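# Sort stickered items into matching-color containers

## Task

Put every item into the container whose color matches the color of the sticker on that item.

## Robot and tools

Setup: four identical i2rt Big YAM arms (arm1, arm2, arm3, arm4) share one workspace. Each has six revolute joints, a two-finger gripper and a wrist camera (armN_cam_wrist). Four fixed room cameras also watch: cam_room_a1, cam_room_a2, cam_room_b1, cam_room_b2. Calibrated foot (base_link) poses in the scene frame, metres and quaternion wxyz: arm1 (-0.644, +1.377, +0.914) q(+0.682, +0.007, +0.004, +0.731); arm2 (-0.655, -0.555, +0.928) q(+0.747, +0.002, +0.000, -0.665); arm3 (+0.651, -1.332, +0.868) q(+0.663, -0.004, -0.006, -0.748); arm4 (+0.648, +0.477, +0.879) q(+0.687, +0.001, +0.003, +0.727). Each foot faces its own +x. A hand reaches roughly 1.0 m from the joint1 axis.

Frames: one scene frame for everything, origin on the floor, +z up. The reported hand point sits between the finger pads, about 1 cm behind the tips. The fingers extend along the hand's +z axis and close along its y axis. hand_target is where the hand would be at the joint targets currently held; under load it may rest short of that. Printed hand positions get less accurate at long reach.

Joint ranges (radians; tolerance for done in brackets): joint1_rad -2.879..2.879 (0.045), rotates the arm about its foot, positive is counter-clockwise seen from above, 0 points along the foot's facing. joint2_rad 0..3.141 (0.14), shoulder; 0 has the upper arm lying back roughly level, increasing lifts it up then forward. joint3_rad 0..3.019 (0.09), elbow; 0 is fully folded, increasing opens it. joint4_rad -1.692..1.57 (0.055), hand pitch, positive tilts fingers up. joint5_rad -1.57..1.57 (0.03), sideways hand swing, positive to the arm's right. joint6_rad -2.094..2.094 (0.035), hand roll, positive clockwise viewed from behind. gripper_m 0..0.093 (0.003), the fingertip gap in metres; each pad pushes with roughly 50 to 64 N, some grippers up to a fifth more.

Tool move: takes optional keys arm1..arm4 and cameras. Each arm key is an object with joints, target, speed, or joints plus target. joints is a dict of absolute joint goals keyed by the names above (radians, gripper in metres). target is one absolute hand pose for that arm: a 7-number list [x, y, z, qw, qx, qy, qz] in metres in the scene frame, same layout as the printed hand line. The hand travels in a straight line from its current hand_target toward it. When target is given, joints may only contain gripper_m. speed (0.002 to 0.5 m/s, default 0.25; rotation capped at double that value in rad/s) is only allowed with target. All motions in one call begin together; hand paths are stretched so they finish together, paced by the slowest. Paths last 0.5 to 10 s and are cut off at 10 s. The controller limits each step to 100 mm and 20 degrees from the measured hand pose and uses damped IK, favouring position; expect errors of a centimetre or more, lag, and overshoot of speed with a nearly straight arm. Paths ignore obstacles and other arms. Arms you omit keep their old commands. Unknown keys make a call invalid; out-of-range values get it refused, and a refusal (or a stop during a call) cancels the remaining move, wait and finished_scene calls in that reply.

cameras: list of camera names or "all"; omitted or null gives every camera, [] gives none.

wait(seconds 0..10, cameras) lets time pass without new commands and returns full state. zoom_image(camera, region [x0, y0, x1, y1] pixels, top-left origin, at most 504x504) enlarges part of a camera's most recent image; only cameras included in the latest images can be zoomed. read_manual gives URDF licence texts only. finished_scene(scene) closes the current scene irreversibly and moves on; the task must stay done without the robot. The first scene is practice and may be skipped.

Reading results: the move line lists each arm sent a motion with done or its worst status, e.g. move: arm1 done; arm2 time_out. Arms listed as as last shown were not commanded; their statuses read not commanded and other lines are repeated. off_target means a joint stopped short and may still push. time_out means the arm could not finish; its joints keep nearby targets and keep pushing, and on_its_own lists those not yet reached (held at shows the target, not the reading). To relieve a push, command the joint to its reported position. joint command not followed or pose unreachable means a self/inter-arm collision check blocked the targets; joints show not_followed and may keep trying. Joint velocities are in rad/s (gripper m/s), within noise means still. Joint torques include gravity, carry per-arm offsets, and joints 3 and 4 wrap sign beyond ±28 N m. The pictures line names the image order; images may lag the state slightly.

Gripper: closed on nothing reads 0.000 to 0.003. On a rigid part it reads up to 0.005 below the part width (some read up to 0.002 wider). Just under the first-contact reading the hold is light; about 0.005 below it, or deeper for soft, small or round items, grip is full force. Soft items get crushed more as the target shrinks. To release, command a gap clearly larger than the reading.

Avoid: knocking or dropping anything off the work area or to the floor, releasing items while moving, slamming, and hard pushes. Arms must never press hard against one another, including one gripper closing on another arm's fingers; the collision check can react late and does not guard fingers, gripper housings or wrist cameras. Arms do not stop on contact and keep pushing, which heats motors; holding loads, stretching out, or pushing at unreachable poses also heats them. At 85 °C a MOTOR HOT line appears; at 100 °C the arm goes limp for 30 to 60 s or more (OVER-TEMPERATURE FAULT), and affected keys read limit_stop_at_motor_heat until you resend targets. Loose objects may occasionally be nudged by outside forces. The scene keeps running while you think, holding the last commands.

Each tool is called after "Call:" by a JSON object that holds its "name" and its "arguments".

## Session

Call:
{"name": "move", "arguments": {"arm1": {"joints":{"joint1_rad":1.57,"joint2_rad":1.4,"joint3_rad":1.6,"joint4_rad":-1.25,"joint5_rad":0,"joint6_rad":0}}, "arm2": {"joints":{"joint1_rad":-1.57,"joint2_rad":1.4,"joint3_rad":1.6,"joint4_rad":-1.25,"joint5_rad":0,"joint6_rad":0}}, "arm4": {"joints":{"joint1_rad":-1.57,"joint2_rad":1.4,"joint3_rad":1.6,"joint4_rad":-1.25,"joint5_rad":0,"joint6_rad":0}}, "arm3": {"joints":{"joint1_rad":1.57,"joint2_rad":1.4,"joint3_rad":1.6,"joint4_rad":-1.25,"joint5_rad":0,"joint6_rad":0}}}}

Scene clock: 1.90 s.
Joint torques (N m): arm1=[-1.79 -9.76 13.79 1.44 0.08 -0.08] | arm2=[0.97 -14.51 12.21 1.13 -0.07 0.2] | arm3=[1.49 -13.45 10.63 0.68 0.12 -0.11] | arm4=[1.03 -14.39 10.84 0.87 0.09 -0.08]
Motor temperatures (°C): arm1=[21 23 27 23 21 21 21] | arm2=[23 24 26 22 22 20 23] | arm3=[24 24 24 23 24 23 23] | arm4=[22 22 23 22 24 21 24]
Heat: arm1: hottest joint3_rad 27 °C; arm2: hottest joint3_rad 26 °C; arm3: hottest joint1_rad 24 °C; arm4: hottest joint5_rad 24 °C.
move: arm1 done; arm2 done; arm3 done; arm4 done
Joint velocities: within noise
arm1.joint_positions: joint1_rad=+1.571 joint2_rad=+1.403 joint3_rad=+1.571 joint4_rad=-1.255 joint5_rad=-0.002 joint6_rad=+0.007 gripper_m=+0.09399
arm1.joint_status: all done
arm1.hand: x=-1.1533 y=+1.3408 z=+1.2832 quat_wxyz=(+0.009, +0.969, +0.031, -0.247) (m; scene frame)
arm1.hand_target: x=-1.1577 y=+1.3413 z=+1.2996 quat_wxyz=(+0.007, +0.964, +0.033, -0.265) (m; scene frame)
arm1.hand_status: not commanded
arm2.joint_positions: joint1_rad=-1.574 joint2_rad=+1.407 joint3_rad=+1.589 joint4_rad=-1.235 joint5_rad=+0.001 joint6_rad=-0.013 gripper_m=+0.09398
arm2.joint_status: all done
arm2.hand: x=-1.1770 y=-0.6156 z=+1.2978 quat_wxyz=(-0.011, -0.965, -0.062, +0.255) (m; scene frame)
arm2.hand_target: x=-1.1734 y=-0.6172 z=+1.3048 quat_wxyz=(-0.014, -0.965, -0.057, +0.256) (m; scene frame)
arm2.hand_status: not commanded
arm3.joint_positions: joint1_rad=+1.565 joint2_rad=+1.399 joint3_rad=+1.585 joint4_rad=-1.243 joint5_rad=-0.002 joint6_rad=+0.006 gripper_m=+0.09398
arm3.joint_status: all done
arm3.hand: x=+1.1666 y=-1.3920 z=+1.2407 quat_wxyz=(-0.255, -0.062, -0.965, +0.021) (m; scene frame)
arm3.hand_target: x=+1.1677 y=-1.3901 z=+1.2468 quat_wxyz=(-0.258, -0.057, -0.964, +0.022) (m; scene frame)
arm3.hand_status: not commanded
arm4.joint_positions: joint1_rad=-1.575 joint2_rad=+1.411 joint3_rad=+1.573 joint4_rad=-1.253 joint5_rad=+0.000 joint6_rad=+0.014 gripper_m=+0.09398
arm4.joint_status: all done
arm4.hand: x=+1.1680 y=+0.5051 z=+1.2351 quat_wxyz=(-0.235, +0.019, -0.972, -0.006) (m; scene frame)
arm4.hand_target: x=+1.1700 y=+0.5080 z=+1.2542 quat_wxyz=(-0.255, +0.028, -0.967, -0.006) (m; scene frame)
arm4.hand_status: not commanded
pictures: arm1_cam_wrist, arm2_cam_wrist, arm3_cam_wrist, arm4_cam_wrist, cam_room_a1, cam_room_a2, cam_room_b1, cam_room_b2
Images, in order (width x height): arm1_cam_wrist 672x504, arm2_cam_wrist 672x504, arm3_cam_wrist 672x504, arm4_cam_wrist 672x504, cam_room_a1 672x504, cam_room_a2 672x504, cam_room_b1 672x504, cam_room_b2 672x504.

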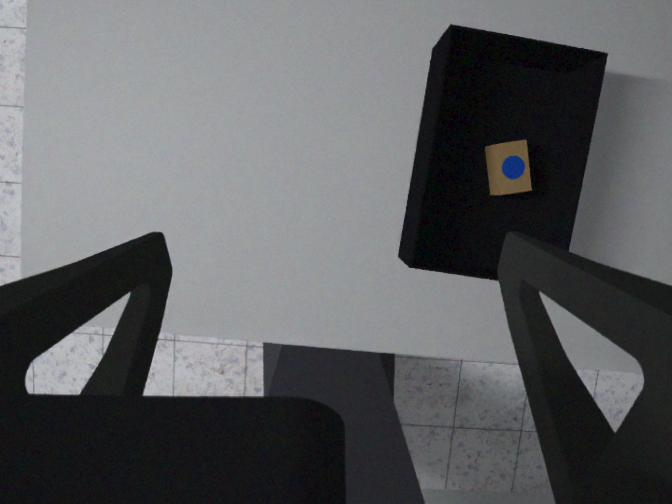

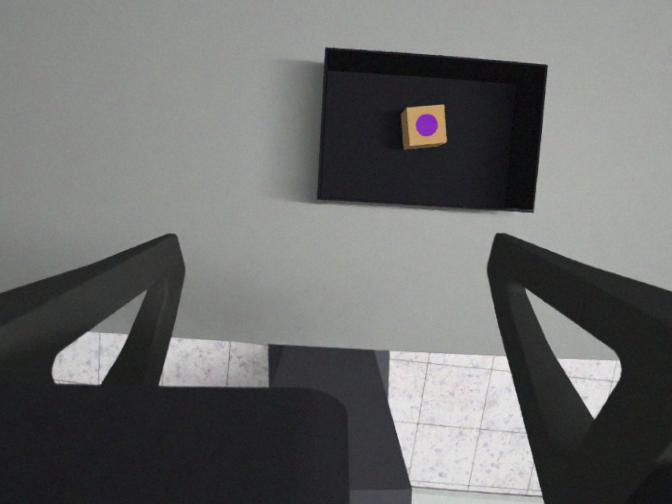

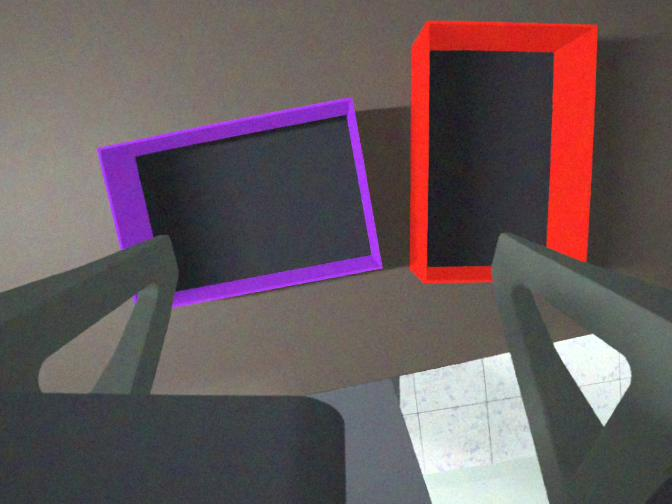

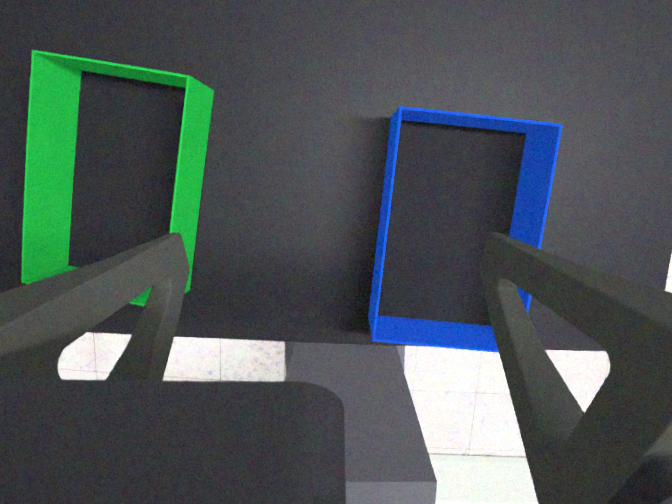

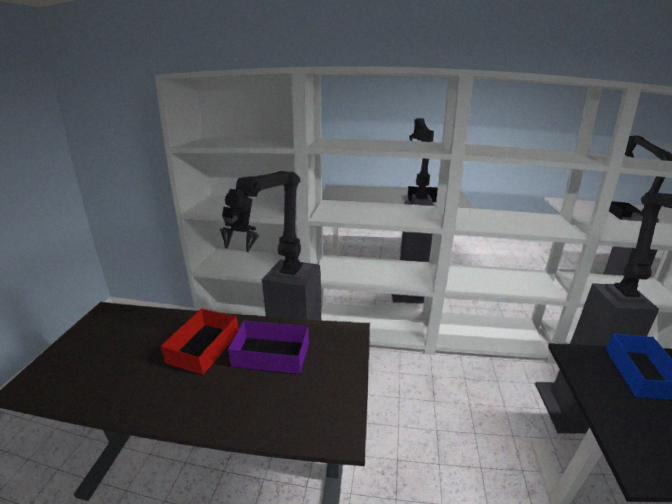

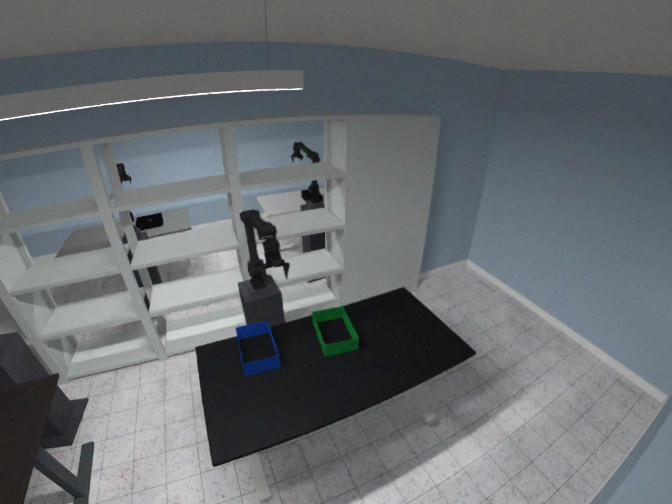

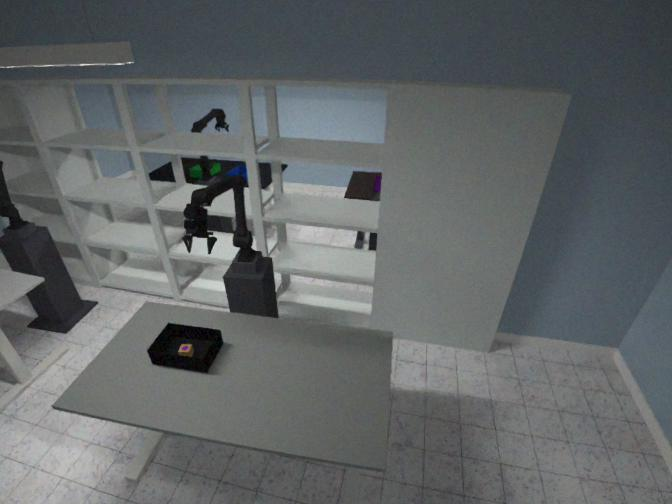

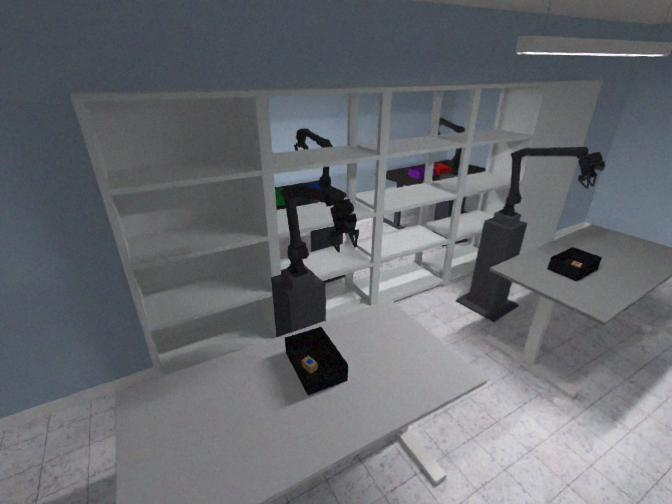

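Call:
{"name": "move", "arguments": {"arm1": {"target":[-1.22,1.60,0.97,0.02,0.977,0.107,-0.183]}, "arm2": {"target":[-1.3,-0.505,0.97,0.016,0.979,0.0857,-0.183]}, "cameras": ["arm1_cam_wrist","arm2_cam_wrist"]}}

Call:
{"name": "move", "arguments": {"arm3": {"joints":{"joint1_rad":-0.7,"joint2_rad":1.0,"joint3_rad":1.1,"joint4_rad":-0.9}}, "arm4": {"joints":{"joint1_rad":0.6,"joint2_rad":1.0,"joint3_rad":1.1,"joint4_rad":-0.9}}, "cameras": []}}

Scene clock: 39.50 s.
Joint torques (N m): arm1=[-1.9 -16.44 14.24 1.31 -0.25 -0.07] | arm2=[0.38 -20.42 13.24 1.99 -0.3 -0.09] | arm3=[1.49 -13.33 10.59 0.7 0.12 -0.11] | arm4=[1.26 -14.51 10.88 0.94 0.05 -0.09]
Motor temperatures (°C): arm1=[21 24 31 23 21 21 21] | arm2=[23 25 31 22 22 20 23] | arm3=[24 24 26 23 24 23 23] | arm4=[22 23 31 22 24 21 24]
Heat: arm1: hottest joint3_rad 31 °C; arm2: hottest joint3_rad 31 °C; arm3: hottest joint3_rad 26 °C; arm4: hottest joint3_rad 31 °C.
move: arm1 off_target; arm2 off_target
Joint velocities: within noise
arm1.joint_positions: joint1_rad=+1.074 joint2_rad=+1.923 joint3_rad=+1.356 joint4_rad=-0.796 joint5_rad=-0.213 joint6_rad=-0.604 gripper_m=+0.09399
arm1.joint_status: not commanded
arm1.hand: x=-1.1934 y=+1.5886 z=+0.9437 quat_wxyz=(+0.039, +0.983, +0.099, -0.149) (m; scene frame)
arm1.hand_target: x=-1.2182 y=+1.5993 z=+0.9710 quat_wxyz=(+0.020, +0.977, +0.107, -0.183) (m; scene frame)
arm1.hand_status: off_target (0.039 m and 4.6 deg from the pose sent, 0.412 m and 11.5 deg at the start)
arm2.joint_positions: joint1_rad=-1.788 joint2_rad=+1.943 joint3_rad=+1.402 joint4_rad=-0.725 joint5_rad=-0.099 joint6_rad=-0.245 gripper_m=+0.09398
arm2.joint_status: not commanded
arm2.hand: x=-1.2775 y=-0.5092 z=+0.9553 quat_wxyz=(-0.020, -0.984, -0.079, +0.157) (m; scene frame)
arm2.hand_target: x=-1.2988 y=-0.5050 z=+0.9707 quat_wxyz=(-0.016, -0.979, -0.086, +0.183) (m; scene frame)
arm2.hand_status: off_target (0.027 m and 3.2 deg from the pose sent, 0.367 m and 8.9 deg at the start)
arm3, arm4: as last shown
pictures: arm1_cam_wrist, arm2_cam_wrist
Images, in order (width x height): arm1_cam_wrist 672x504, arm2_cam_wrist 672x504.

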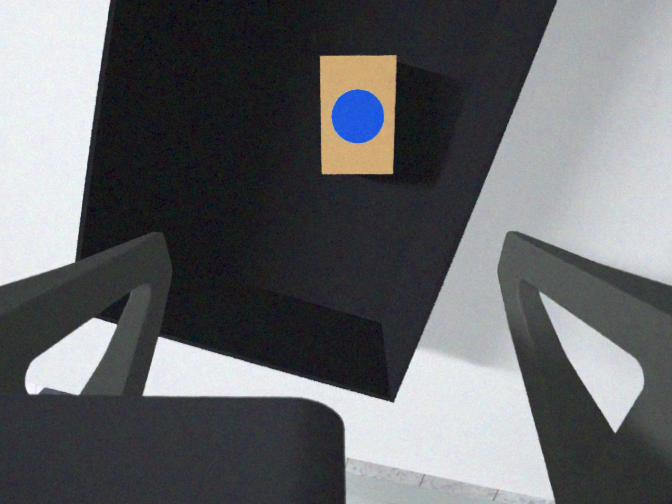

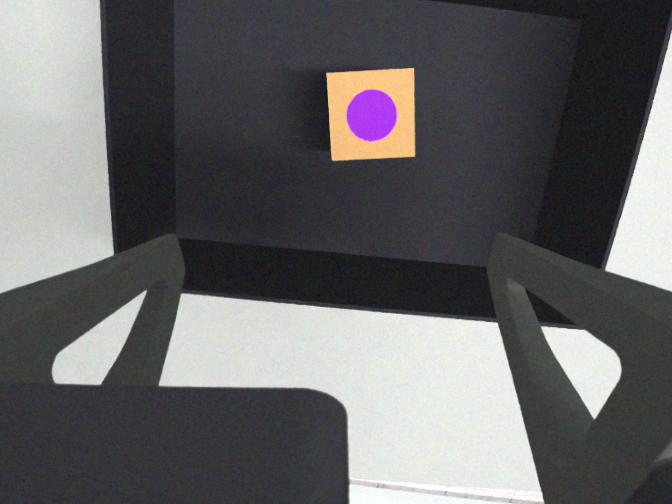

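Scene clock: 41.57 s.
Joint torques (N m): arm1=[-1.73 -16.03 14.11 1.42 -0.22 -0.08] | arm2=[0.38 -20.25 13.27 1.96 -0.3 -0.08] | arm3=[0.73 -8 9.44 1.78 -0.04 -0.11] | arm4=[0.79 -7.3 9.78 1.52 0.11 -0.07]
Motor temperatures (°C): arm1=[21 24 31 23 21 21 21] | arm2=[23 25 31 22 22 20 23] | arm3=[24 24 26 23 24 23 23] | arm4=[22 23 31 22 24 21 24]
Heat: arm1: hottest joint3_rad 31 °C; arm2: hottest joint3_rad 31 °C; arm3: hottest joint3_rad 26 °C; arm4: hottest joint3_rad 31 °C.
move: arm3 done; arm4 done
Joint velocities: within noise
arm1, arm2: as last shown
arm1.joint_positions: joint1_rad=+1.074 joint2_rad=+1.923 joint3_rad=+1.356 joint4_rad=-0.796 joint5_rad=-0.213 joint6_rad=-0.605 gripper_m=+0.09399
arm3.joint_positions: joint1_rad=-0.693 joint2_rad=+1.011 joint3_rad=+1.103 joint4_rad=-0.910 joint5_rad=+0.001 joint6_rad=+0.005 gripper_m=+0.09400
arm3.joint_status: all done
arm3.hand: x=+0.3399 y=-1.6195 z=+1.2140 quat_wxyz=(-0.142, -0.864, -0.339, +0.343) (m; scene frame)
arm3.hand_target: x=+0.3388 y=-1.6167 z=+1.2187 quat_wxyz=(-0.144, -0.861, -0.337, +0.352) (m; scene frame)
arm3.hand_status: not commanded
arm4.joint_positions: joint1_rad=+0.602 joint2_rad=+1.007 joint3_rad=+1.093 joint4_rad=-0.913 joint5_rad=-0.001 joint6_rad=+0.012 gripper_m=+0.09400
arm4.joint_status: all done
arm4.hand: x=+0.3902 y=+0.8139 z=+1.2182 quat_wxyz=(-0.155, +0.833, -0.416, -0.329) (m; scene frame)
arm4.hand_target: x=+0.3900 y=+0.8160 z=+1.2267 quat_wxyz=(-0.163, +0.831, -0.410, -0.339) (m; scene frame)
arm4.hand_status: not commanded
pictures: none
No camera images: "cameras" was empty.

Call:
{"name": "move", "arguments": {"arm1": {"target":[-1.264,1.602,0.85,0.02,0.977,0.107,-0.183]}, "arm2": {"target":[-1.351,-0.491,0.85,0.016,0.979,0.0857,-0.183]}, "cameras": ["arm1_cam_wrist","arm2_cam_wrist"]}}

Scene clock: 52.40 s.
Joint torques (N m): arm1=[-1.14 -19.14 12.42 1.36 -0.09 0.12] | arm2=[-0.03 -23.06 12.57 1.96 -0.3 -0.09] | arm3=[0.91 -8.23 9.48 1.78 -0.04 -0.11] | arm4=[0.44 -7.82 9.84 1.52 0.11 -0.08]
Motor temperatures (°C): arm1=[21 25 33 23 21 21 21] | arm2=[23 26 32 22 22 20 23] | arm3=[24 24 27 23 24 23 23] | arm4=[22 23 31 22 24 21 24]
Heat: arm1: hottest joint3_rad 33 °C; arm2: hottest joint3_rad 32 °C; arm3: hottest joint3_rad 27 °C; arm4: hottest joint3_rad 31 °C.
move: arm1 off_target; arm2 off_target
Joint velocities: within noise
arm1.joint_positions: joint1_rad=+1.094 joint2_rad=+2.190 joint3_rad=+1.434 joint4_rad=-0.600 joint5_rad=-0.210 joint6_rad=-0.596 gripper_m=+0.09399
arm1.joint_status: not commanded
arm1.hand: x=-1.2342 y=+1.5939 z=+0.8248 quat_wxyz=(+0.038, +0.982, +0.104, -0.151) (m; scene frame)
arm1.hand_target: x=-1.2624 y=+1.6013 z=+0.8512 quat_wxyz=(+0.020, +0.977, +0.107, -0.183) (m; scene frame)
arm1.hand_status: off_target (0.040 m and 4.2 deg from the pose sent, 0.118 m and 4.6 deg at the start)
arm2.joint_positions: joint1_rad=-1.796 joint2_rad=+2.230 joint3_rad=+1.534 joint4_rad=-0.574 joint5_rad=-0.103 joint6_rad=-0.257 gripper_m=+0.09398
arm2.joint_status: not commanded
arm2.hand: x=-1.3259 y=-0.4992 z=+0.8362 quat_wxyz=(-0.021, -0.984, -0.081, +0.155) (m; scene frame)
arm2.hand_target: x=-1.3496 y=-0.4910 z=+0.8510 quat_wxyz=(-0.016, -0.979, -0.086, +0.183) (m; scene frame)
arm2.hand_status: off_target (0.030 m and 3.3 deg from the pose sent, 0.130 m and 3.2 deg at the start)
arm3, arm4: as last shown
pictures: arm1_cam_wrist, arm2_cam_wrist
Images, in order (width x height): arm1_cam_wrist 672x504, arm2_cam_wrist 672x504.

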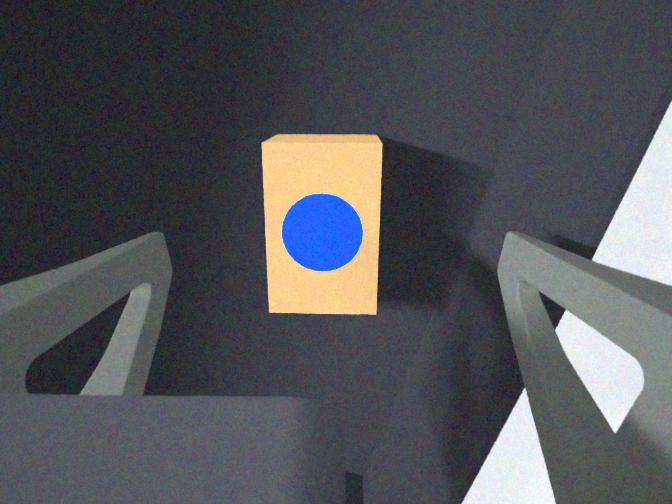

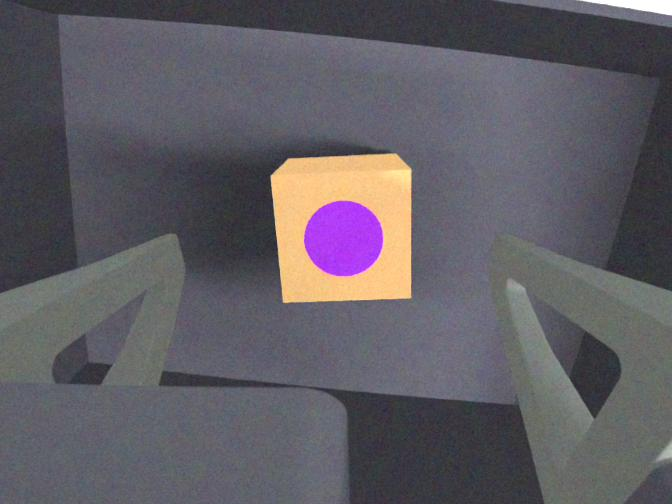

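Call:
{"name": "move", "arguments": {"arm1": {"target":[-1.247,1.599,0.714,0.02,0.977,0.107,-0.183],"speed":0.18}, "arm2": {"target":[-1.331,-0.484,0.73,0.016,0.979,0.0857,-0.183],"speed":0.18}, "cameras": ["arm1_cam_wrist","arm2_cam_wrist"]}}

Scene clock: 59.47 s.
Joint torques (N m): arm1=[-1.49 -15.21 8.23 1.46 0.06 -0.02] | arm2=[-0.09 -22.3 8.14 2.15 -0.31 -0.06] | arm3=[0.85 -8.18 9.46 1.77 -0.04 -0.11] | arm4=[0.79 -7.65 9.61 1.52 0.1 -0.07]
Motor temperatures (°C): arm1=[21 25 34 23 21 21 21] | arm2=[23 26 32 22 22 20 23] | arm3=[24 24 27 23 24 23 23] | arm4=[22 23 31 22 24 21 24]
Heat: arm1: hottest joint3_rad 34 °C; arm2: hottest joint3_rad 32 °C; arm3: hottest joint3_rad 27 °C; arm4: hottest joint3_rad 31 °C.
move: arm1 off_target; arm2 off_target
Joint velocities: within noise
arm1.joint_positions: joint1_rad=+1.097 joint2_rad=+2.370 joint3_rad=+1.437 joint4_rad=-0.340 joint5_rad=-0.215 joint6_rad=-0.592 gripper_m=+0.09395
arm1.joint_status: not commanded
arm1.hand: x=-1.2481 y=+1.5962 z=+0.7316 quat_wxyz=(+0.021, +0.976, +0.108, -0.188) (m; scene frame)
arm1.hand_target: x=-1.2464 y=+1.5986 z=+0.7144 quat_wxyz=(+0.020, +0.977, +0.107, -0.183) (m; scene frame)
arm1.hand_status: off_target (0.018 m and 0.6 deg from the pose sent, 0.112 m and 4.2 deg at the start)
arm2.joint_positions: joint1_rad=-1.810 joint2_rad=+2.403 joint3_rad=+1.534 joint4_rad=-0.348 joint5_rad=-0.109 joint6_rad=-0.273 gripper_m=+0.09398
arm2.joint_status: not commanded
arm2.hand: x=-1.3305 y=-0.4897 z=+0.7405 quat_wxyz=(-0.016, -0.980, -0.084, +0.181) (m; scene frame)
arm2.hand_target: x=-1.3307 y=-0.4841 z=+0.7302 quat_wxyz=(-0.016, -0.979, -0.086, +0.183) (m; scene frame)
arm2.hand_status: off_target (0.012 m and 0.3 deg from the pose sent, 0.107 m and 3.3 deg at the start)
arm3, arm4: as last shown
pictures: arm1_cam_wrist, arm2_cam_wrist
Images, in order (width x height): arm1_cam_wrist 672x504, arm2_cam_wrist 672x504.

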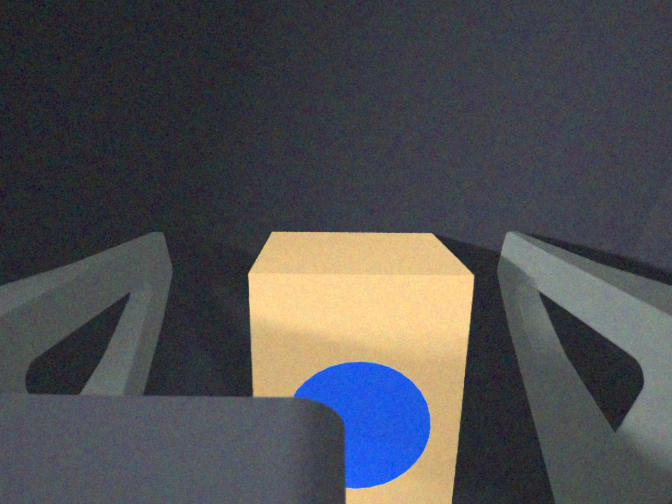

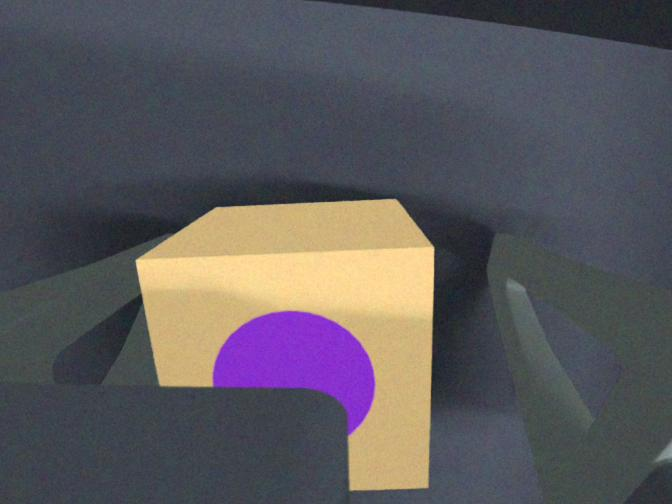

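Call:
{"name": "move", "arguments": {"arm1": {"target":[-1.231,1.609,0.714,0.02,0.977,0.107,-0.183],"speed":0.1}, "arm2": {"target":[-1.323,-0.493,0.73,0.016,0.979,0.0857,-0.183],"speed":0.1}, "cameras": ["arm1_cam_wrist","arm2_cam_wrist"]}}

Call:
{"name": "move", "arguments": {"arm1": {"joints":{"gripper_m":0.035}}, "arm2": {"joints":{"gripper_m":0.04}}, "cameras": ["arm1_cam_wrist","arm2_cam_wrist"]}}

Scene clock: 69.40 s.
Joint torques (N m): arm1=[-3.49 -16.21 5.38 1.4 0.17 -0.18] | arm2=[1.03 -23.53 6.06 2.1 -0.11 0.07] | arm3=[0.85 -8.06 9.47 1.78 -0.04 -0.11] | arm4=[1.38 -7.36 9.74 1.58 0.12 -0.1]
Motor temperatures (°C): arm1=[21 25 32 23 21 21 21] | arm2=[23 26 31 22 22 20 23] | arm3=[24 24 27 23 24 23 23] | arm4=[22 22 31 22 24 21 24]
Heat: arm1: hottest joint3_rad 32 °C; arm2: hottest joint3_rad 31 °C; arm3: hottest joint3_rad 27 °C; arm4: hottest joint3_rad 31 °C.
move: arm1 off_target; arm2 off_target
Joint velocities: within noise
arm1.joint_positions: joint1_rad=+1.092 joint2_rad=+2.370 joint3_rad=+1.431 joint4_rad=-0.326 joint5_rad=-0.226 joint6_rad=-0.601 gripper_m=+0.09395
arm1.joint_status: not commanded
arm1.hand: x=-1.2477 y=+1.5973 z=+0.7312 quat_wxyz=(+0.022, +0.974, +0.111, -0.194) (m; scene frame)
arm1.hand_target: x=-1.2307 y=+1.6083 z=+0.7145 quat_wxyz=(+0.020, +0.977, +0.107, -0.183) (m; scene frame)
arm1.hand_status: off_target (0.027 m and 1.4 deg from the pose sent, 0.028 m and 0.6 deg at the start)
arm2.joint_positions: joint1_rad=-1.810 joint2_rad=+2.403 joint3_rad=+1.524 joint4_rad=-0.326 joint5_rad=-0.109 joint6_rad=-0.274 gripper_m=+0.09398
arm2.joint_status: not commanded
arm2.hand: x=-1.3304 y=-0.4897 z=+0.7391 quat_wxyz=(-0.015, -0.979, -0.084, +0.187) (m; scene frame)
arm2.hand_target: x=-1.3230 y=-0.4929 z=+0.7302 quat_wxyz=(-0.016, -0.979, -0.086, +0.183) (m; scene frame)
arm2.hand_status: off_target (0.012 m and 0.5 deg from the pose sent, 0.013 m and 0.3 deg at the start)
arm3, arm4: as last shown
pictures: arm1_cam_wrist, arm2_cam_wrist
Images, in order (width x height): arm1_cam_wrist 672x504, arm2_cam_wrist 672x504.

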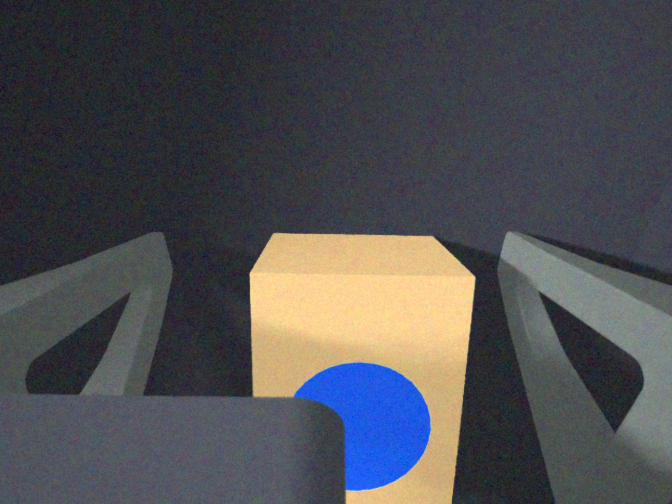

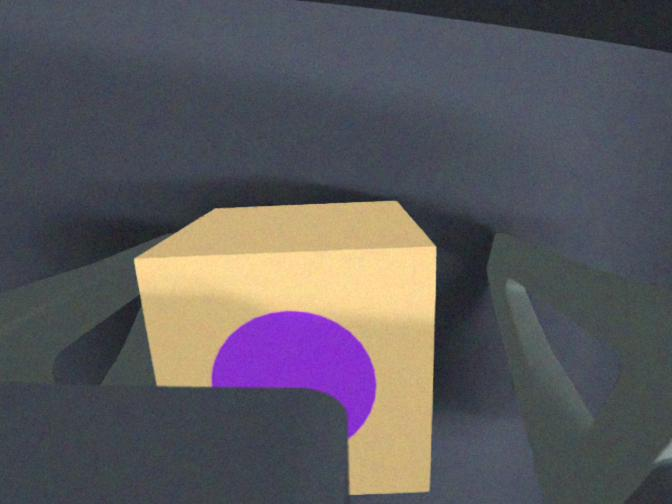

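Scene clock: 70.03 s.
Joint torques (N m): arm1=[-3.49 -15.85 5.63 1.22 0.32 -0.14] | arm2=[1.08 -23.41 6.08 1.96 -0.19 0.06] | arm3=[0.85 -8.18 9.46 1.78 -0.04 -0.11] | arm4=[0.97 -7.3 9.72 1.44 0.11 -0.06]
Motor temperatures (°C): arm1=[21 25 32 23 21 21 21] | arm2=[23 26 31 22 22 20 23] | arm3=[24 24 27 23 24 23 23] | arm4=[22 22 31 22 24 21 24]
Heat: arm1: hottest joint3_rad 32 °C; arm2: hottest joint3_rad 31 °C; arm3: hottest joint3_rad 27 °C; arm4: hottest joint3_rad 31 °C.
move: arm1 off_target; arm2 off_target
Joint velocities: within noise
arm1.joint_positions: joint1_rad=+1.090 joint2_rad=+2.370 joint3_rad=+1.429 joint4_rad=-0.324 joint5_rad=-0.231 joint6_rad=-0.604 gripper_m=+0.04426
arm1.joint_status: gripper_m off_target (ended at +0.04429, target +0.03500)
arm1.hand: x=-1.2472 y=+1.5977 z=+0.7311 quat_wxyz=(+0.024, +0.974, +0.112, -0.195) (m; scene frame)
arm1.hand_target: x=-1.2307 y=+1.6083 z=+0.7144 quat_wxyz=(+0.020, +0.977, +0.107, -0.183) (m; scene frame)
arm1.hand_status: not commanded
arm2.joint_positions: joint1_rad=-1.810 joint2_rad=+2.403 joint3_rad=+1.524 joint4_rad=-0.324 joint5_rad=-0.107 joint6_rad=-0.274 gripper_m=+0.05312
arm2.joint_status: gripper_m off_target (ended at +0.05314, target +0.04000)
arm2.hand: x=-1.3307 y=-0.4893 z=+0.7392 quat_wxyz=(-0.014, -0.978, -0.084, +0.188) (m; scene frame)
arm2.hand_target: x=-1.3230 y=-0.4929 z=+0.7302 quat_wxyz=(-0.016, -0.979, -0.086, +0.183) (m; scene frame)
arm2.hand_status: not commanded
arm3, arm4: as last shown
pictures: arm1_cam_wrist, arm2_cam_wrist
Images, in order (width x height): arm1_cam_wrist 672x504, arm2_cam_wrist 672x504.

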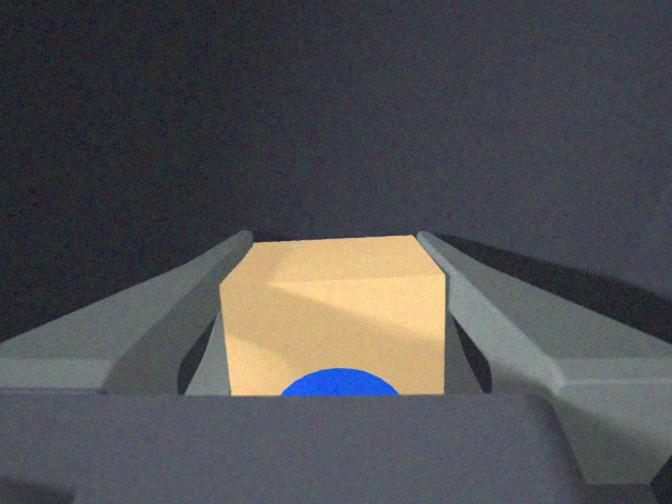

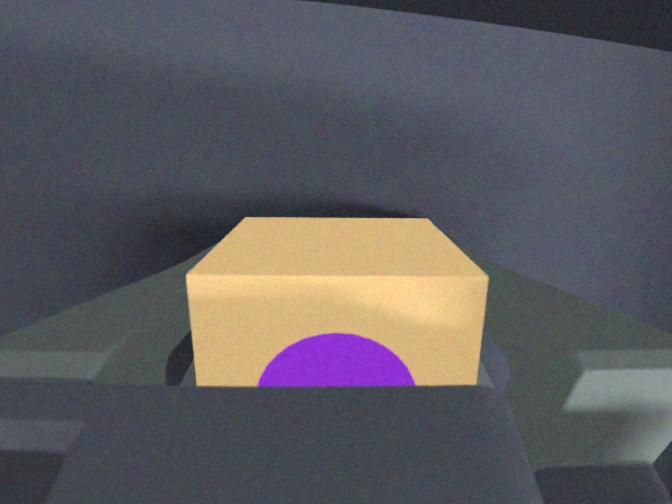

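Call:
{"name": "move", "arguments": {"arm1": {"target":[-1.15,1.56,1.0,0.02,0.977,0.107,-0.183],"speed":0.35}, "arm2": {"target":[-1.22,-0.5,1.0,0.016,0.979,0.0857,-0.183],"speed":0.35}, "cameras": ["arm1_cam_wrist","arm2_cam_wrist"]}}

Call:
{"name": "move", "arguments": {"arm1": {"joints":{"joint1_rad":-0.6,"joint2_rad":1.0,"joint3_rad":1.35,"joint4_rad":-1.55}}, "arm2": {"joints":{"joint1_rad":-0.3,"joint2_rad":1.0,"joint3_rad":1.35,"joint4_rad":-1.55}}, "cameras": []}}

Call:
{"name": "move", "arguments": {"arm1": {"joints":{"joint1_rad":-2.33}}, "arm2": {"joints":{"joint1_rad":0.9}}, "cameras": []}}

Call:
{"name": "move", "arguments": {"arm1": {"target":[-0.35,1.07,1.1,-0.177,-0.262,-0.948,0.049],"speed":0.35}, "arm2": {"target":[-0.35,-0.75,1.1,-0.178,-0.254,-0.95,0.048],"speed":0.35}, "cameras": ["arm1_cam_wrist","arm2_cam_wrist","cam_room_a1","cam_room_b2"]}}

Scene clock: 86.97 s.
Joint torques (N m): arm1=[-1.38 -12.1 10.11 0.59 -0.11 0.12] | arm2=[0.09 -17.03 9.13 1.01 -0.3 -0.04] | arm3=[0.91 -8.23 9.43 1.78 -0.05 -0.11] | arm4=[1.08 -7.59 9.68 1.59 0.11 -0.09]
Motor temperatures (°C): arm1=[21 25 31 23 22 21 22] | arm2=[23 26 30 22 22 20 23] | arm3=[24 24 28 23 24 23 23] | arm4=[22 22 32 22 24 21 24]
Heat: arm1: hottest joint3_rad 31 °C; arm2: hottest joint3_rad 30 °C; arm3: hottest joint3_rad 28 °C; arm4: hottest joint3_rad 32 °C.
move: arm1 done; arm2 off_target
Joint velocities: within noise
arm1.joint_positions: joint1_rad=+1.082 joint2_rad=+1.690 joint3_rad=+1.181 joint4_rad=-0.758 joint5_rad=-0.212 joint6_rad=-0.606 gripper_m=+0.04425
arm1.joint_status: not commanded
arm1.hand: x=-1.1501 y=+1.5645 z=+1.0035 quat_wxyz=(+0.016, +0.976, +0.107, -0.190) (m; scene frame)
arm1.hand_target: x=-1.1501 y=+1.5600 z=+1.0002 quat_wxyz=(+0.020, +0.977, +0.107, -0.183) (m; scene frame)
arm1.hand_status: done (0.006 m and 0.9 deg from the pose sent, 0.288 m and 1.6 deg at the start)
arm2.joint_positions: joint1_rad=-1.810 joint2_rad=+1.725 joint3_rad=+1.223 joint4_rad=-0.681 joint5_rad=-0.109 joint6_rad=-0.274 gripper_m=+0.05312
arm2.joint_status: not commanded
arm2.hand: x=-1.2276 y=-0.5033 z=+1.0109 quat_wxyz=(-0.013, -0.976, -0.085, +0.198) (m; scene frame)
arm2.hand_target: x=-1.2199 y=-0.5001 z=+1.0001 quat_wxyz=(-0.016, -0.979, -0.086, +0.183) (m; scene frame)
arm2.hand_status: off_target (0.014 m and 1.8 deg from the pose sent, 0.284 m and 0.6 deg at the start)
arm3, arm4: as last shown
pictures: arm1_cam_wrist, arm2_cam_wrist
Images, in order (width x height): arm1_cam_wrist 672x504, arm2_cam_wrist 672x504.

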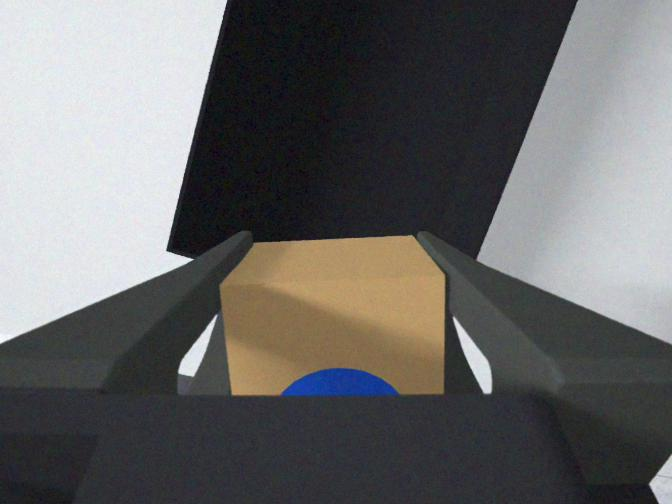

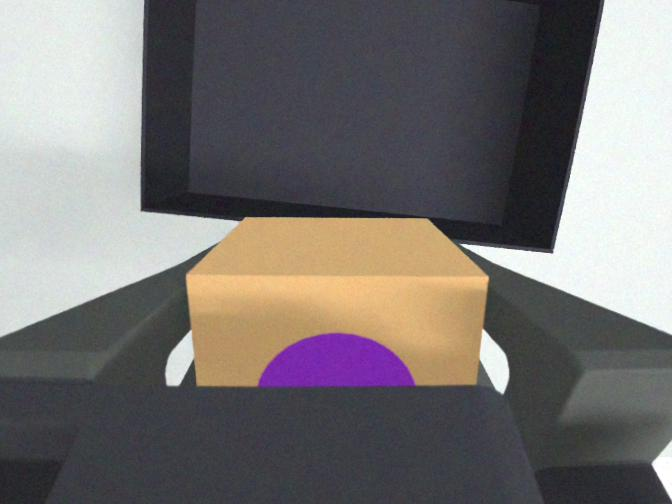

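Scene clock: 88.80 s.
Joint torques (N m): arm1=[-1.9 -3.31 12.93 0.65 -0.24 0.1] | arm2=[0.79 -5.54 12.67 0.98 -0.06 -0.05] | arm3=[0.85 -8.06 9.47 1.81 -0.05 -0.1] | arm4=[0.73 -7.47 9.72 1.68 0.11 -0.08]
Motor temperatures (°C): arm1=[21 25 31 23 22 21 22] | arm2=[23 26 30 22 22 20 24] | arm3=[24 24 28 23 24 23 23] | arm4=[22 22 32 22 24 21 24]
Heat: arm1: hottest joint3_rad 31 °C; arm2: hottest joint3_rad 30 °C; arm3: hottest joint3_rad 28 °C; arm4: hottest joint3_rad 32 °C.
move: arm1 done; arm2 done
Joint velocities: within noise
arm1.joint_positions: joint1_rad=-0.596 joint2_rad=+1.001 joint3_rad=+1.324 joint4_rad=-1.540 joint5_rad=-0.209 joint6_rad=-0.604 gripper_m=+0.04425
arm1.joint_status: all done
arm1.hand: x=-0.5067 y=+1.6712 z=+1.2929 quat_wxyz=(-0.144, +0.730, -0.653, -0.145) (m; scene frame)
arm1.hand_target: x=-0.5057 y=+1.6709 z=+1.3037 quat_wxyz=(-0.152, +0.726, -0.655, -0.148) (m; scene frame)
arm1.hand_status: not commanded
arm2.joint_positions: joint1_rad=-0.301 joint2_rad=+0.991 joint3_rad=+1.326 joint4_rad=-1.537 joint5_rad=-0.114 joint6_rad=-0.274 gripper_m=+0.05312
arm2.joint_status: all done
arm2.hand: x=-0.6956 y=-0.8747 z=+1.3088 quat_wxyz=(-0.144, -0.655, -0.731, +0.124) (m; scene frame)
arm2.hand_target: x=-0.6959 y=-0.8765 z=+1.3158 quat_wxyz=(-0.143, -0.650, -0.735, +0.126) (m; scene frame)
arm2.hand_status: not commanded
arm3, arm4: as last shown
pictures: none
No camera images: "cameras" was empty.

Scene clock: 90.67 s.
Joint torques (N m): arm1=[-2.02 -3.19 13.03 0.53 -0.2 0.1] | arm2=[0.85 -5.66 12.71 0.96 -0.11 -0.04] | arm3=[0.97 -8.06 9.46 1.77 -0.04 -0.11] | arm4=[0.44 -7.82 9.83 1.58 0.1 -0.06]
Motor temperatures (°C): arm1=[21 25 31 23 22 21 22] | arm2=[23 26 30 22 22 20 24] | arm3=[24 24 28 23 24 23 23] | arm4=[22 22 32 22 24 21 24]
Heat: arm1: hottest joint3_rad 31 °C; arm2: hottest joint3_rad 30 °C; arm3: hottest joint3_rad 28 °C; arm4: hottest joint3_rad 32 °C.
move: arm1 done; arm2 done
Joint velocities: within noise
arm1.joint_positions: joint1_rad=-2.326 joint2_rad=+1.002 joint3_rad=+1.324 joint4_rad=-1.540 joint5_rad=-0.209 joint6_rad=-0.604 gripper_m=+0.04425
arm1.joint_status: all done
arm1.hand: x=-0.3672 y=+1.2002 z=+1.2892 quat_wxyz=(-0.194, -0.022, -0.981, +0.022) (m; scene frame)
arm1.hand_target: x=-0.3676 y=+1.1993 z=+1.3003 quat_wxyz=(-0.201, -0.026, -0.979, +0.026) (m; scene frame)
arm1.hand_status: not commanded
arm2.joint_positions: joint1_rad=+0.899 joint2_rad=+0.994 joint3_rad=+1.326 joint4_rad=-1.537 joint5_rad=-0.113 joint6_rad=-0.274 gripper_m=+0.05312
arm2.joint_status: all done
arm2.hand: x=-0.3732 y=-0.7095 z=+1.3091 quat_wxyz=(-0.189, -0.128, -0.973, +0.021) (m; scene frame)
arm2.hand_target: x=-0.3722 y=-0.7098 z=+1.3170 quat_wxyz=(-0.191, -0.122, -0.974, +0.023) (m; scene frame)
arm2.hand_status: not commanded
arm3, arm4: as last shown
pictures: none
No camera images: "cameras" was empty.

Scene clock: 92.23 s.
Joint torques (N m): arm1=[-2.02 -8.23 11.77 1.63 -0.02 0.15] | arm2=[0.09 -8.06 10.89 2.22 0.13 0.22] | arm3=[0.85 -8.12 9.43 1.78 -0.03 -0.1] | arm4=[0.91 -7.82 9.78 1.51 0.11 -0.09]
Motor temperatures (°C): arm1=[21 25 32 23 22 21 22] | arm2=[23 26 30 22 22 20 24] | arm3=[24 24 28 23 24 23 23] | arm4=[22 22 32 22 24 21 24]
Heat: arm1: hottest joint3_rad 32 °C; arm2: hottest joint3_rad 30 °C; arm3: hottest joint3_rad 28 °C; arm4: hottest joint3_rad 32 °C.
move: arm1 off_target; arm2 done
Joint velocities: within noise
arm1.joint_positions: joint1_rad=-2.496 joint2_rad=+1.255 joint3_rad=+0.991 joint4_rad=-0.983 joint5_rad=-0.126 joint6_rad=-0.307 gripper_m=+0.04425
arm1.joint_status: not commanded
arm1.hand: x=-0.3529 y=+1.0771 z=+1.0886 quat_wxyz=(-0.160, -0.257, -0.952, +0.037) (m; scene frame)
arm1.hand_target: x=-0.3501 y=+1.0702 z=+1.1002 quat_wxyz=(-0.177, -0.262, -0.948, +0.049) (m; scene frame)
arm1.hand_status: off_target (0.014 m and 2.5 deg from the pose sent, 0.230 m and 28.1 deg at the start)
arm2.joint_positions: joint1_rad=+0.892 joint2_rad=+1.081 joint3_rad=+0.827 joint4_rad=-0.968 joint5_rad=-0.017 joint6_rad=-0.063 gripper_m=+0.05312
arm2.joint_status: not commanded
arm2.hand: x=-0.3518 y=-0.7441 z=+1.0976 quat_wxyz=(-0.168, -0.242, -0.954, +0.043) (m; scene frame)
arm2.hand_target: x=-0.3501 y=-0.7499 z=+1.1000 quat_wxyz=(-0.178, -0.254, -0.950, +0.048) (m; scene frame)
arm2.hand_status: done (0.007 m and 1.9 deg from the pose sent, 0.214 m and 15.1 deg at the start)
arm3.joint_positions: joint1_rad=-0.693 joint2_rad=+1.011 joint3_rad=+1.103 joint4_rad=-0.910 joint5_rad=+0.001 joint6_rad=+0.005 gripper_m=+0.09400
arm3.joint_status: not commanded
arm3.hand: x=+0.3399 y=-1.6195 z=+1.2140 quat_wxyz=(-0.142, -0.864, -0.339, +0.343) (m; scene frame)
arm3.hand_target: x=+0.3388 y=-1.6167 z=+1.2187 quat_wxyz=(-0.144, -0.861, -0.337, +0.352) (m; scene frame)
arm3.hand_status: not commanded
arm4.joint_positions: joint1_rad=+0.602 joint2_rad=+1.007 joint3_rad=+1.093 joint4_rad=-0.913 joint5_rad=-0.001 joint6_rad=+0.012 gripper_m=+0.09400
arm4.joint_status: not commanded
arm4.hand: x=+0.3902 y=+0.8139 z=+1.2182 quat_wxyz=(-0.155, +0.833, -0.416, -0.329) (m; scene frame)
arm4.hand_target: x=+0.3900 y=+0.8160 z=+1.2267 quat_wxyz=(-0.163, +0.831, -0.410, -0.339) (m; scene frame)
arm4.hand_status: not commanded
pictures: arm1_cam_wrist, arm2_cam_wrist, cam_room_a1, cam_room_b2
Images, in order (width x height): arm1_cam_wrist 672x504, arm2_cam_wrist 672x504, cam_room_a1 672x504, cam_room_b2 672x504.

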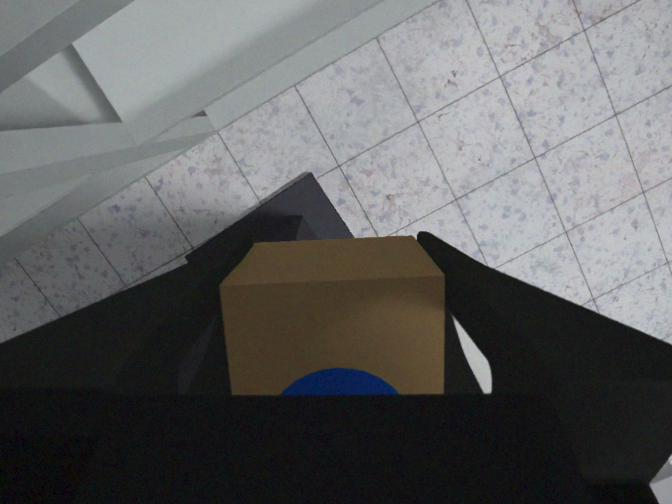

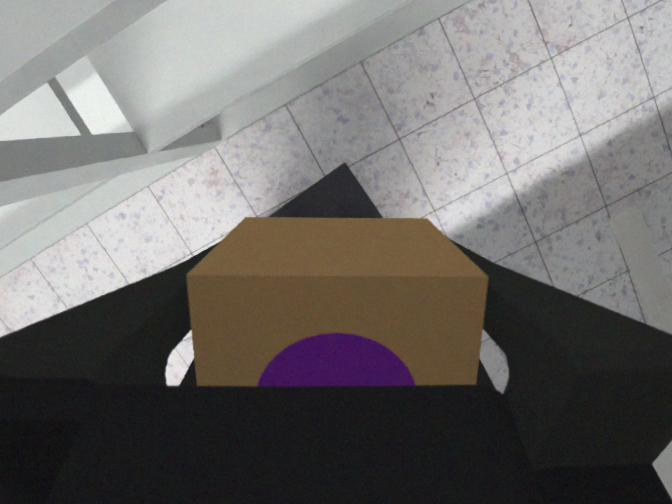

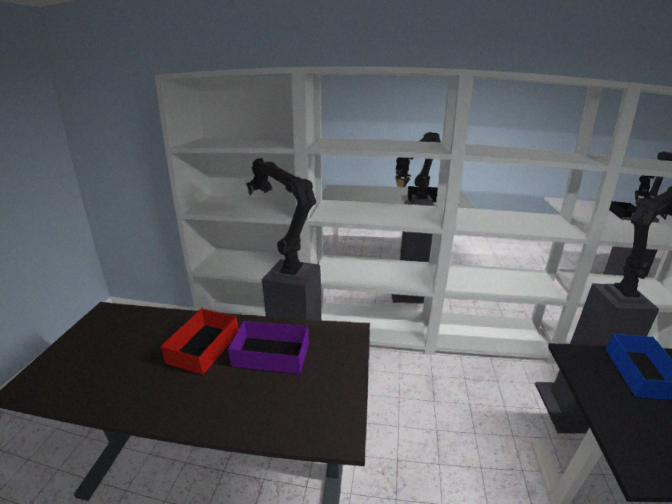

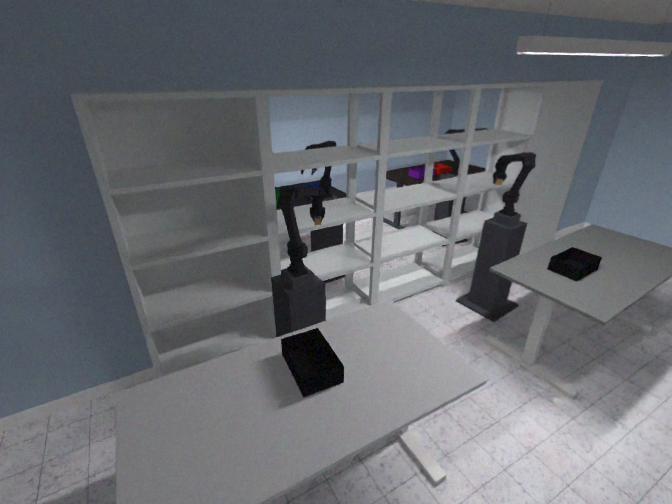

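Call:
{"name": "move", "arguments": {"arm1": {"target":[-0.06,0.93,1.1,-0.177,-0.262,-0.948,0.049],"speed":0.35}, "arm2": {"target":[-0.06,-0.9,1.1,-0.178,-0.254,-0.95,0.048],"speed":0.35}, "cameras": []}}

Call:
{"name": "move", "arguments": {"arm1": {"target":[-0.06,0.93,1.012,-0.177,-0.262,-0.948,0.049],"speed":0.1}, "arm2": {"target":[-0.06,-0.9,1.012,-0.178,-0.254,-0.95,0.048],"speed":0.1}, "cameras": ["arm1_cam_wrist","arm2_cam_wrist"]}}

Scene clock: 101.70 s.
Joint torques (N m): arm1=[-1.96 -19.37 17.18 0.55 0.04 0.12] | arm2=[1.44 -20.95 16.31 0.83 0.15 0.21] | arm3=[0.91 -8.18 9.51 1.83 -0.03 -0.11] | arm4=[0.67 -8 9.63 1.57 0.11 -0.09]
Motor temperatures (°C): arm1=[21 25 33 23 21 21 22] | arm2=[23 26 31 22 22 20 24] | arm3=[24 24 28 23 24 23 23] | arm4=[22 22 32 22 24 21 24]
Heat: arm1: hottest joint3_rad 33 °C; arm2: hottest joint3_rad 31 °C; arm3: hottest joint3_rad 28 °C; arm4: hottest joint3_rad 32 °C.
move: arm1 off_target; arm2 off_target
Joint velocities: within noise
arm1.joint_positions: joint1_rad=-2.311 joint2_rad=+2.054 joint3_rad=+1.957 joint4_rad=-1.151 joint5_rad=-0.055 joint6_rad=-0.125 gripper_m=+0.04425
arm1.joint_status: not commanded
arm1.hand: x=-0.0749 y=+0.9386 z=+1.0683 quat_wxyz=(-0.151, -0.262, -0.953, +0.038) (m; scene frame)
arm1.hand_target: x=-0.0617 y=+0.9312 z=+1.1000 quat_wxyz=(-0.177, -0.262, -0.947, +0.049) (m; scene frame)
arm1.hand_status: off_target (0.036 m and 3.3 deg from the pose sent, 0.328 m and 2.5 deg at the start)
arm2.joint_positions: joint1_rad=+0.923 joint2_rad=+1.920 joint3_rad=+1.712 joint4_rad=-1.029 joint5_rad=+0.000 joint6_rad=-0.017 gripper_m=+0.05312
arm2.joint_status: not commanded
arm2.hand: x=-0.0781 y=-0.8953 z=+1.0804 quat_wxyz=(-0.161, -0.251, -0.954, +0.043) (m; scene frame)
arm2.hand_target: x=-0.0611 y=-0.8992 z=+1.1002 quat_wxyz=(-0.179, -0.254, -0.949, +0.048) (m; scene frame)
arm2.hand_status: off_target (0.027 m and 2.1 deg from the pose sent, 0.331 m and 1.9 deg at the start)
arm3, arm4: as last shown
pictures: none
No camera images: "cameras" was empty.

Scene clock: 103.27 s.
Joint torques (N m): arm1=[-1.32 -18.96 11.41 1.54 0.03 0.12] | arm2=[1.55 -20.95 10.19 2.28 0.14 0.21] | arm3=[0.91 -8.06 9.47 1.78 -0.04 -0.11] | arm4=[0.44 -7.71 9.72 1.61 0.12 -0.07]
Motor temperatures (°C): arm1=[21 25 33 23 21 21 22] | arm2=[23 26 31 22 22 20 24] | arm3=[24 24 28 23 24 23 23] | arm4=[22 22 32 22 24 21 24]
Heat: arm1: hottest joint3_rad 33 °C; arm2: hottest joint3_rad 31 °C; arm3: hottest joint3_rad 28 °C; arm4: hottest joint3_rad 32 °C.
move: arm1 done; arm2 off_target
Joint velocities: within noise
arm1.joint_positions: joint1_rad=-2.311 joint2_rad=+2.093 joint3_rad=+1.860 joint4_rad=-0.977 joint5_rad=-0.055 joint6_rad=-0.124 gripper_m=+0.04425
arm1.joint_status: not commanded
arm1.hand: x=-0.0665 y=+0.9313 z=+1.0106 quat_wxyz=(-0.168, -0.261, -0.950, +0.046) (m; scene frame)
arm1.hand_target: x=-0.0602 y=+0.9300 z=+1.0121 quat_wxyz=(-0.177, -0.262, -0.947, +0.049) (m; scene frame)
arm1.hand_status: done (0.007 m and 1.1 deg from the pose sent, 0.059 m and 3.3 deg at the start)
arm2.joint_positions: joint1_rad=+0.923 joint2_rad=+1.980 joint3_rad=+1.646 joint4_rad=-0.862 joint5_rad=+0.000 joint6_rad=-0.016 gripper_m=+0.05312
arm2.joint_status: not commanded
arm2.hand: x=-0.0643 y=-0.9033 z=+1.0249 quat_wxyz=(-0.180, -0.250, -0.950, +0.049) (m; scene frame)
arm2.hand_target: x=-0.0603 y=-0.8998 z=+1.0122 quat_wxyz=(-0.178, -0.254, -0.950, +0.048) (m; scene frame)
arm2.hand_status: off_target (0.014 m and 0.5 deg from the pose sent, 0.071 m and 2.1 deg at the start)
arm3, arm4: as last shown
pictures: arm1_cam_wrist, arm2_cam_wrist
Images, in order (width x height): arm1_cam_wrist 672x504, arm2_cam_wrist 672x504.

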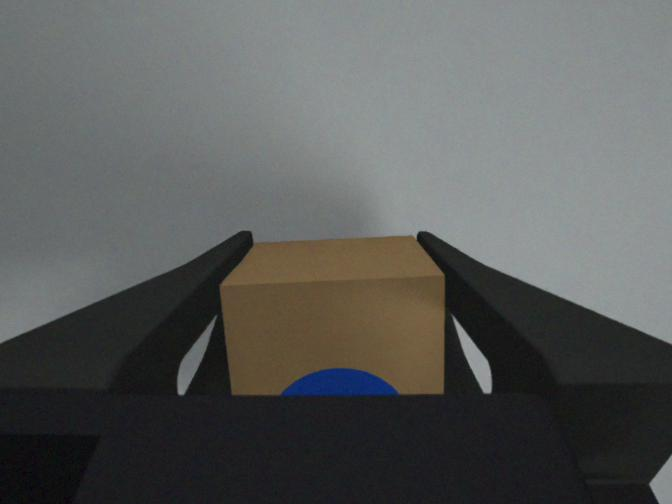

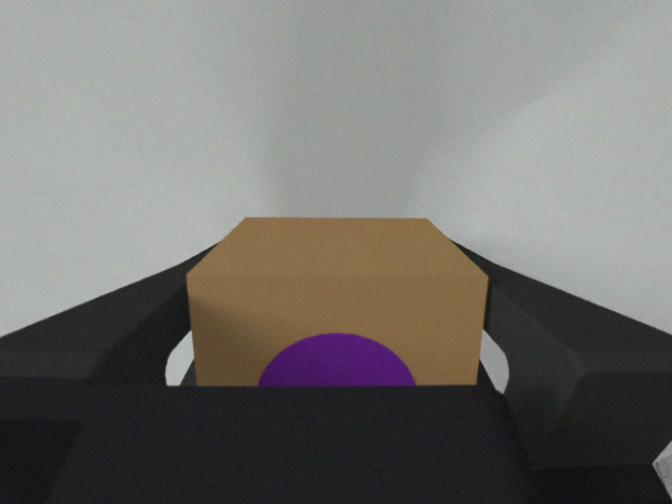

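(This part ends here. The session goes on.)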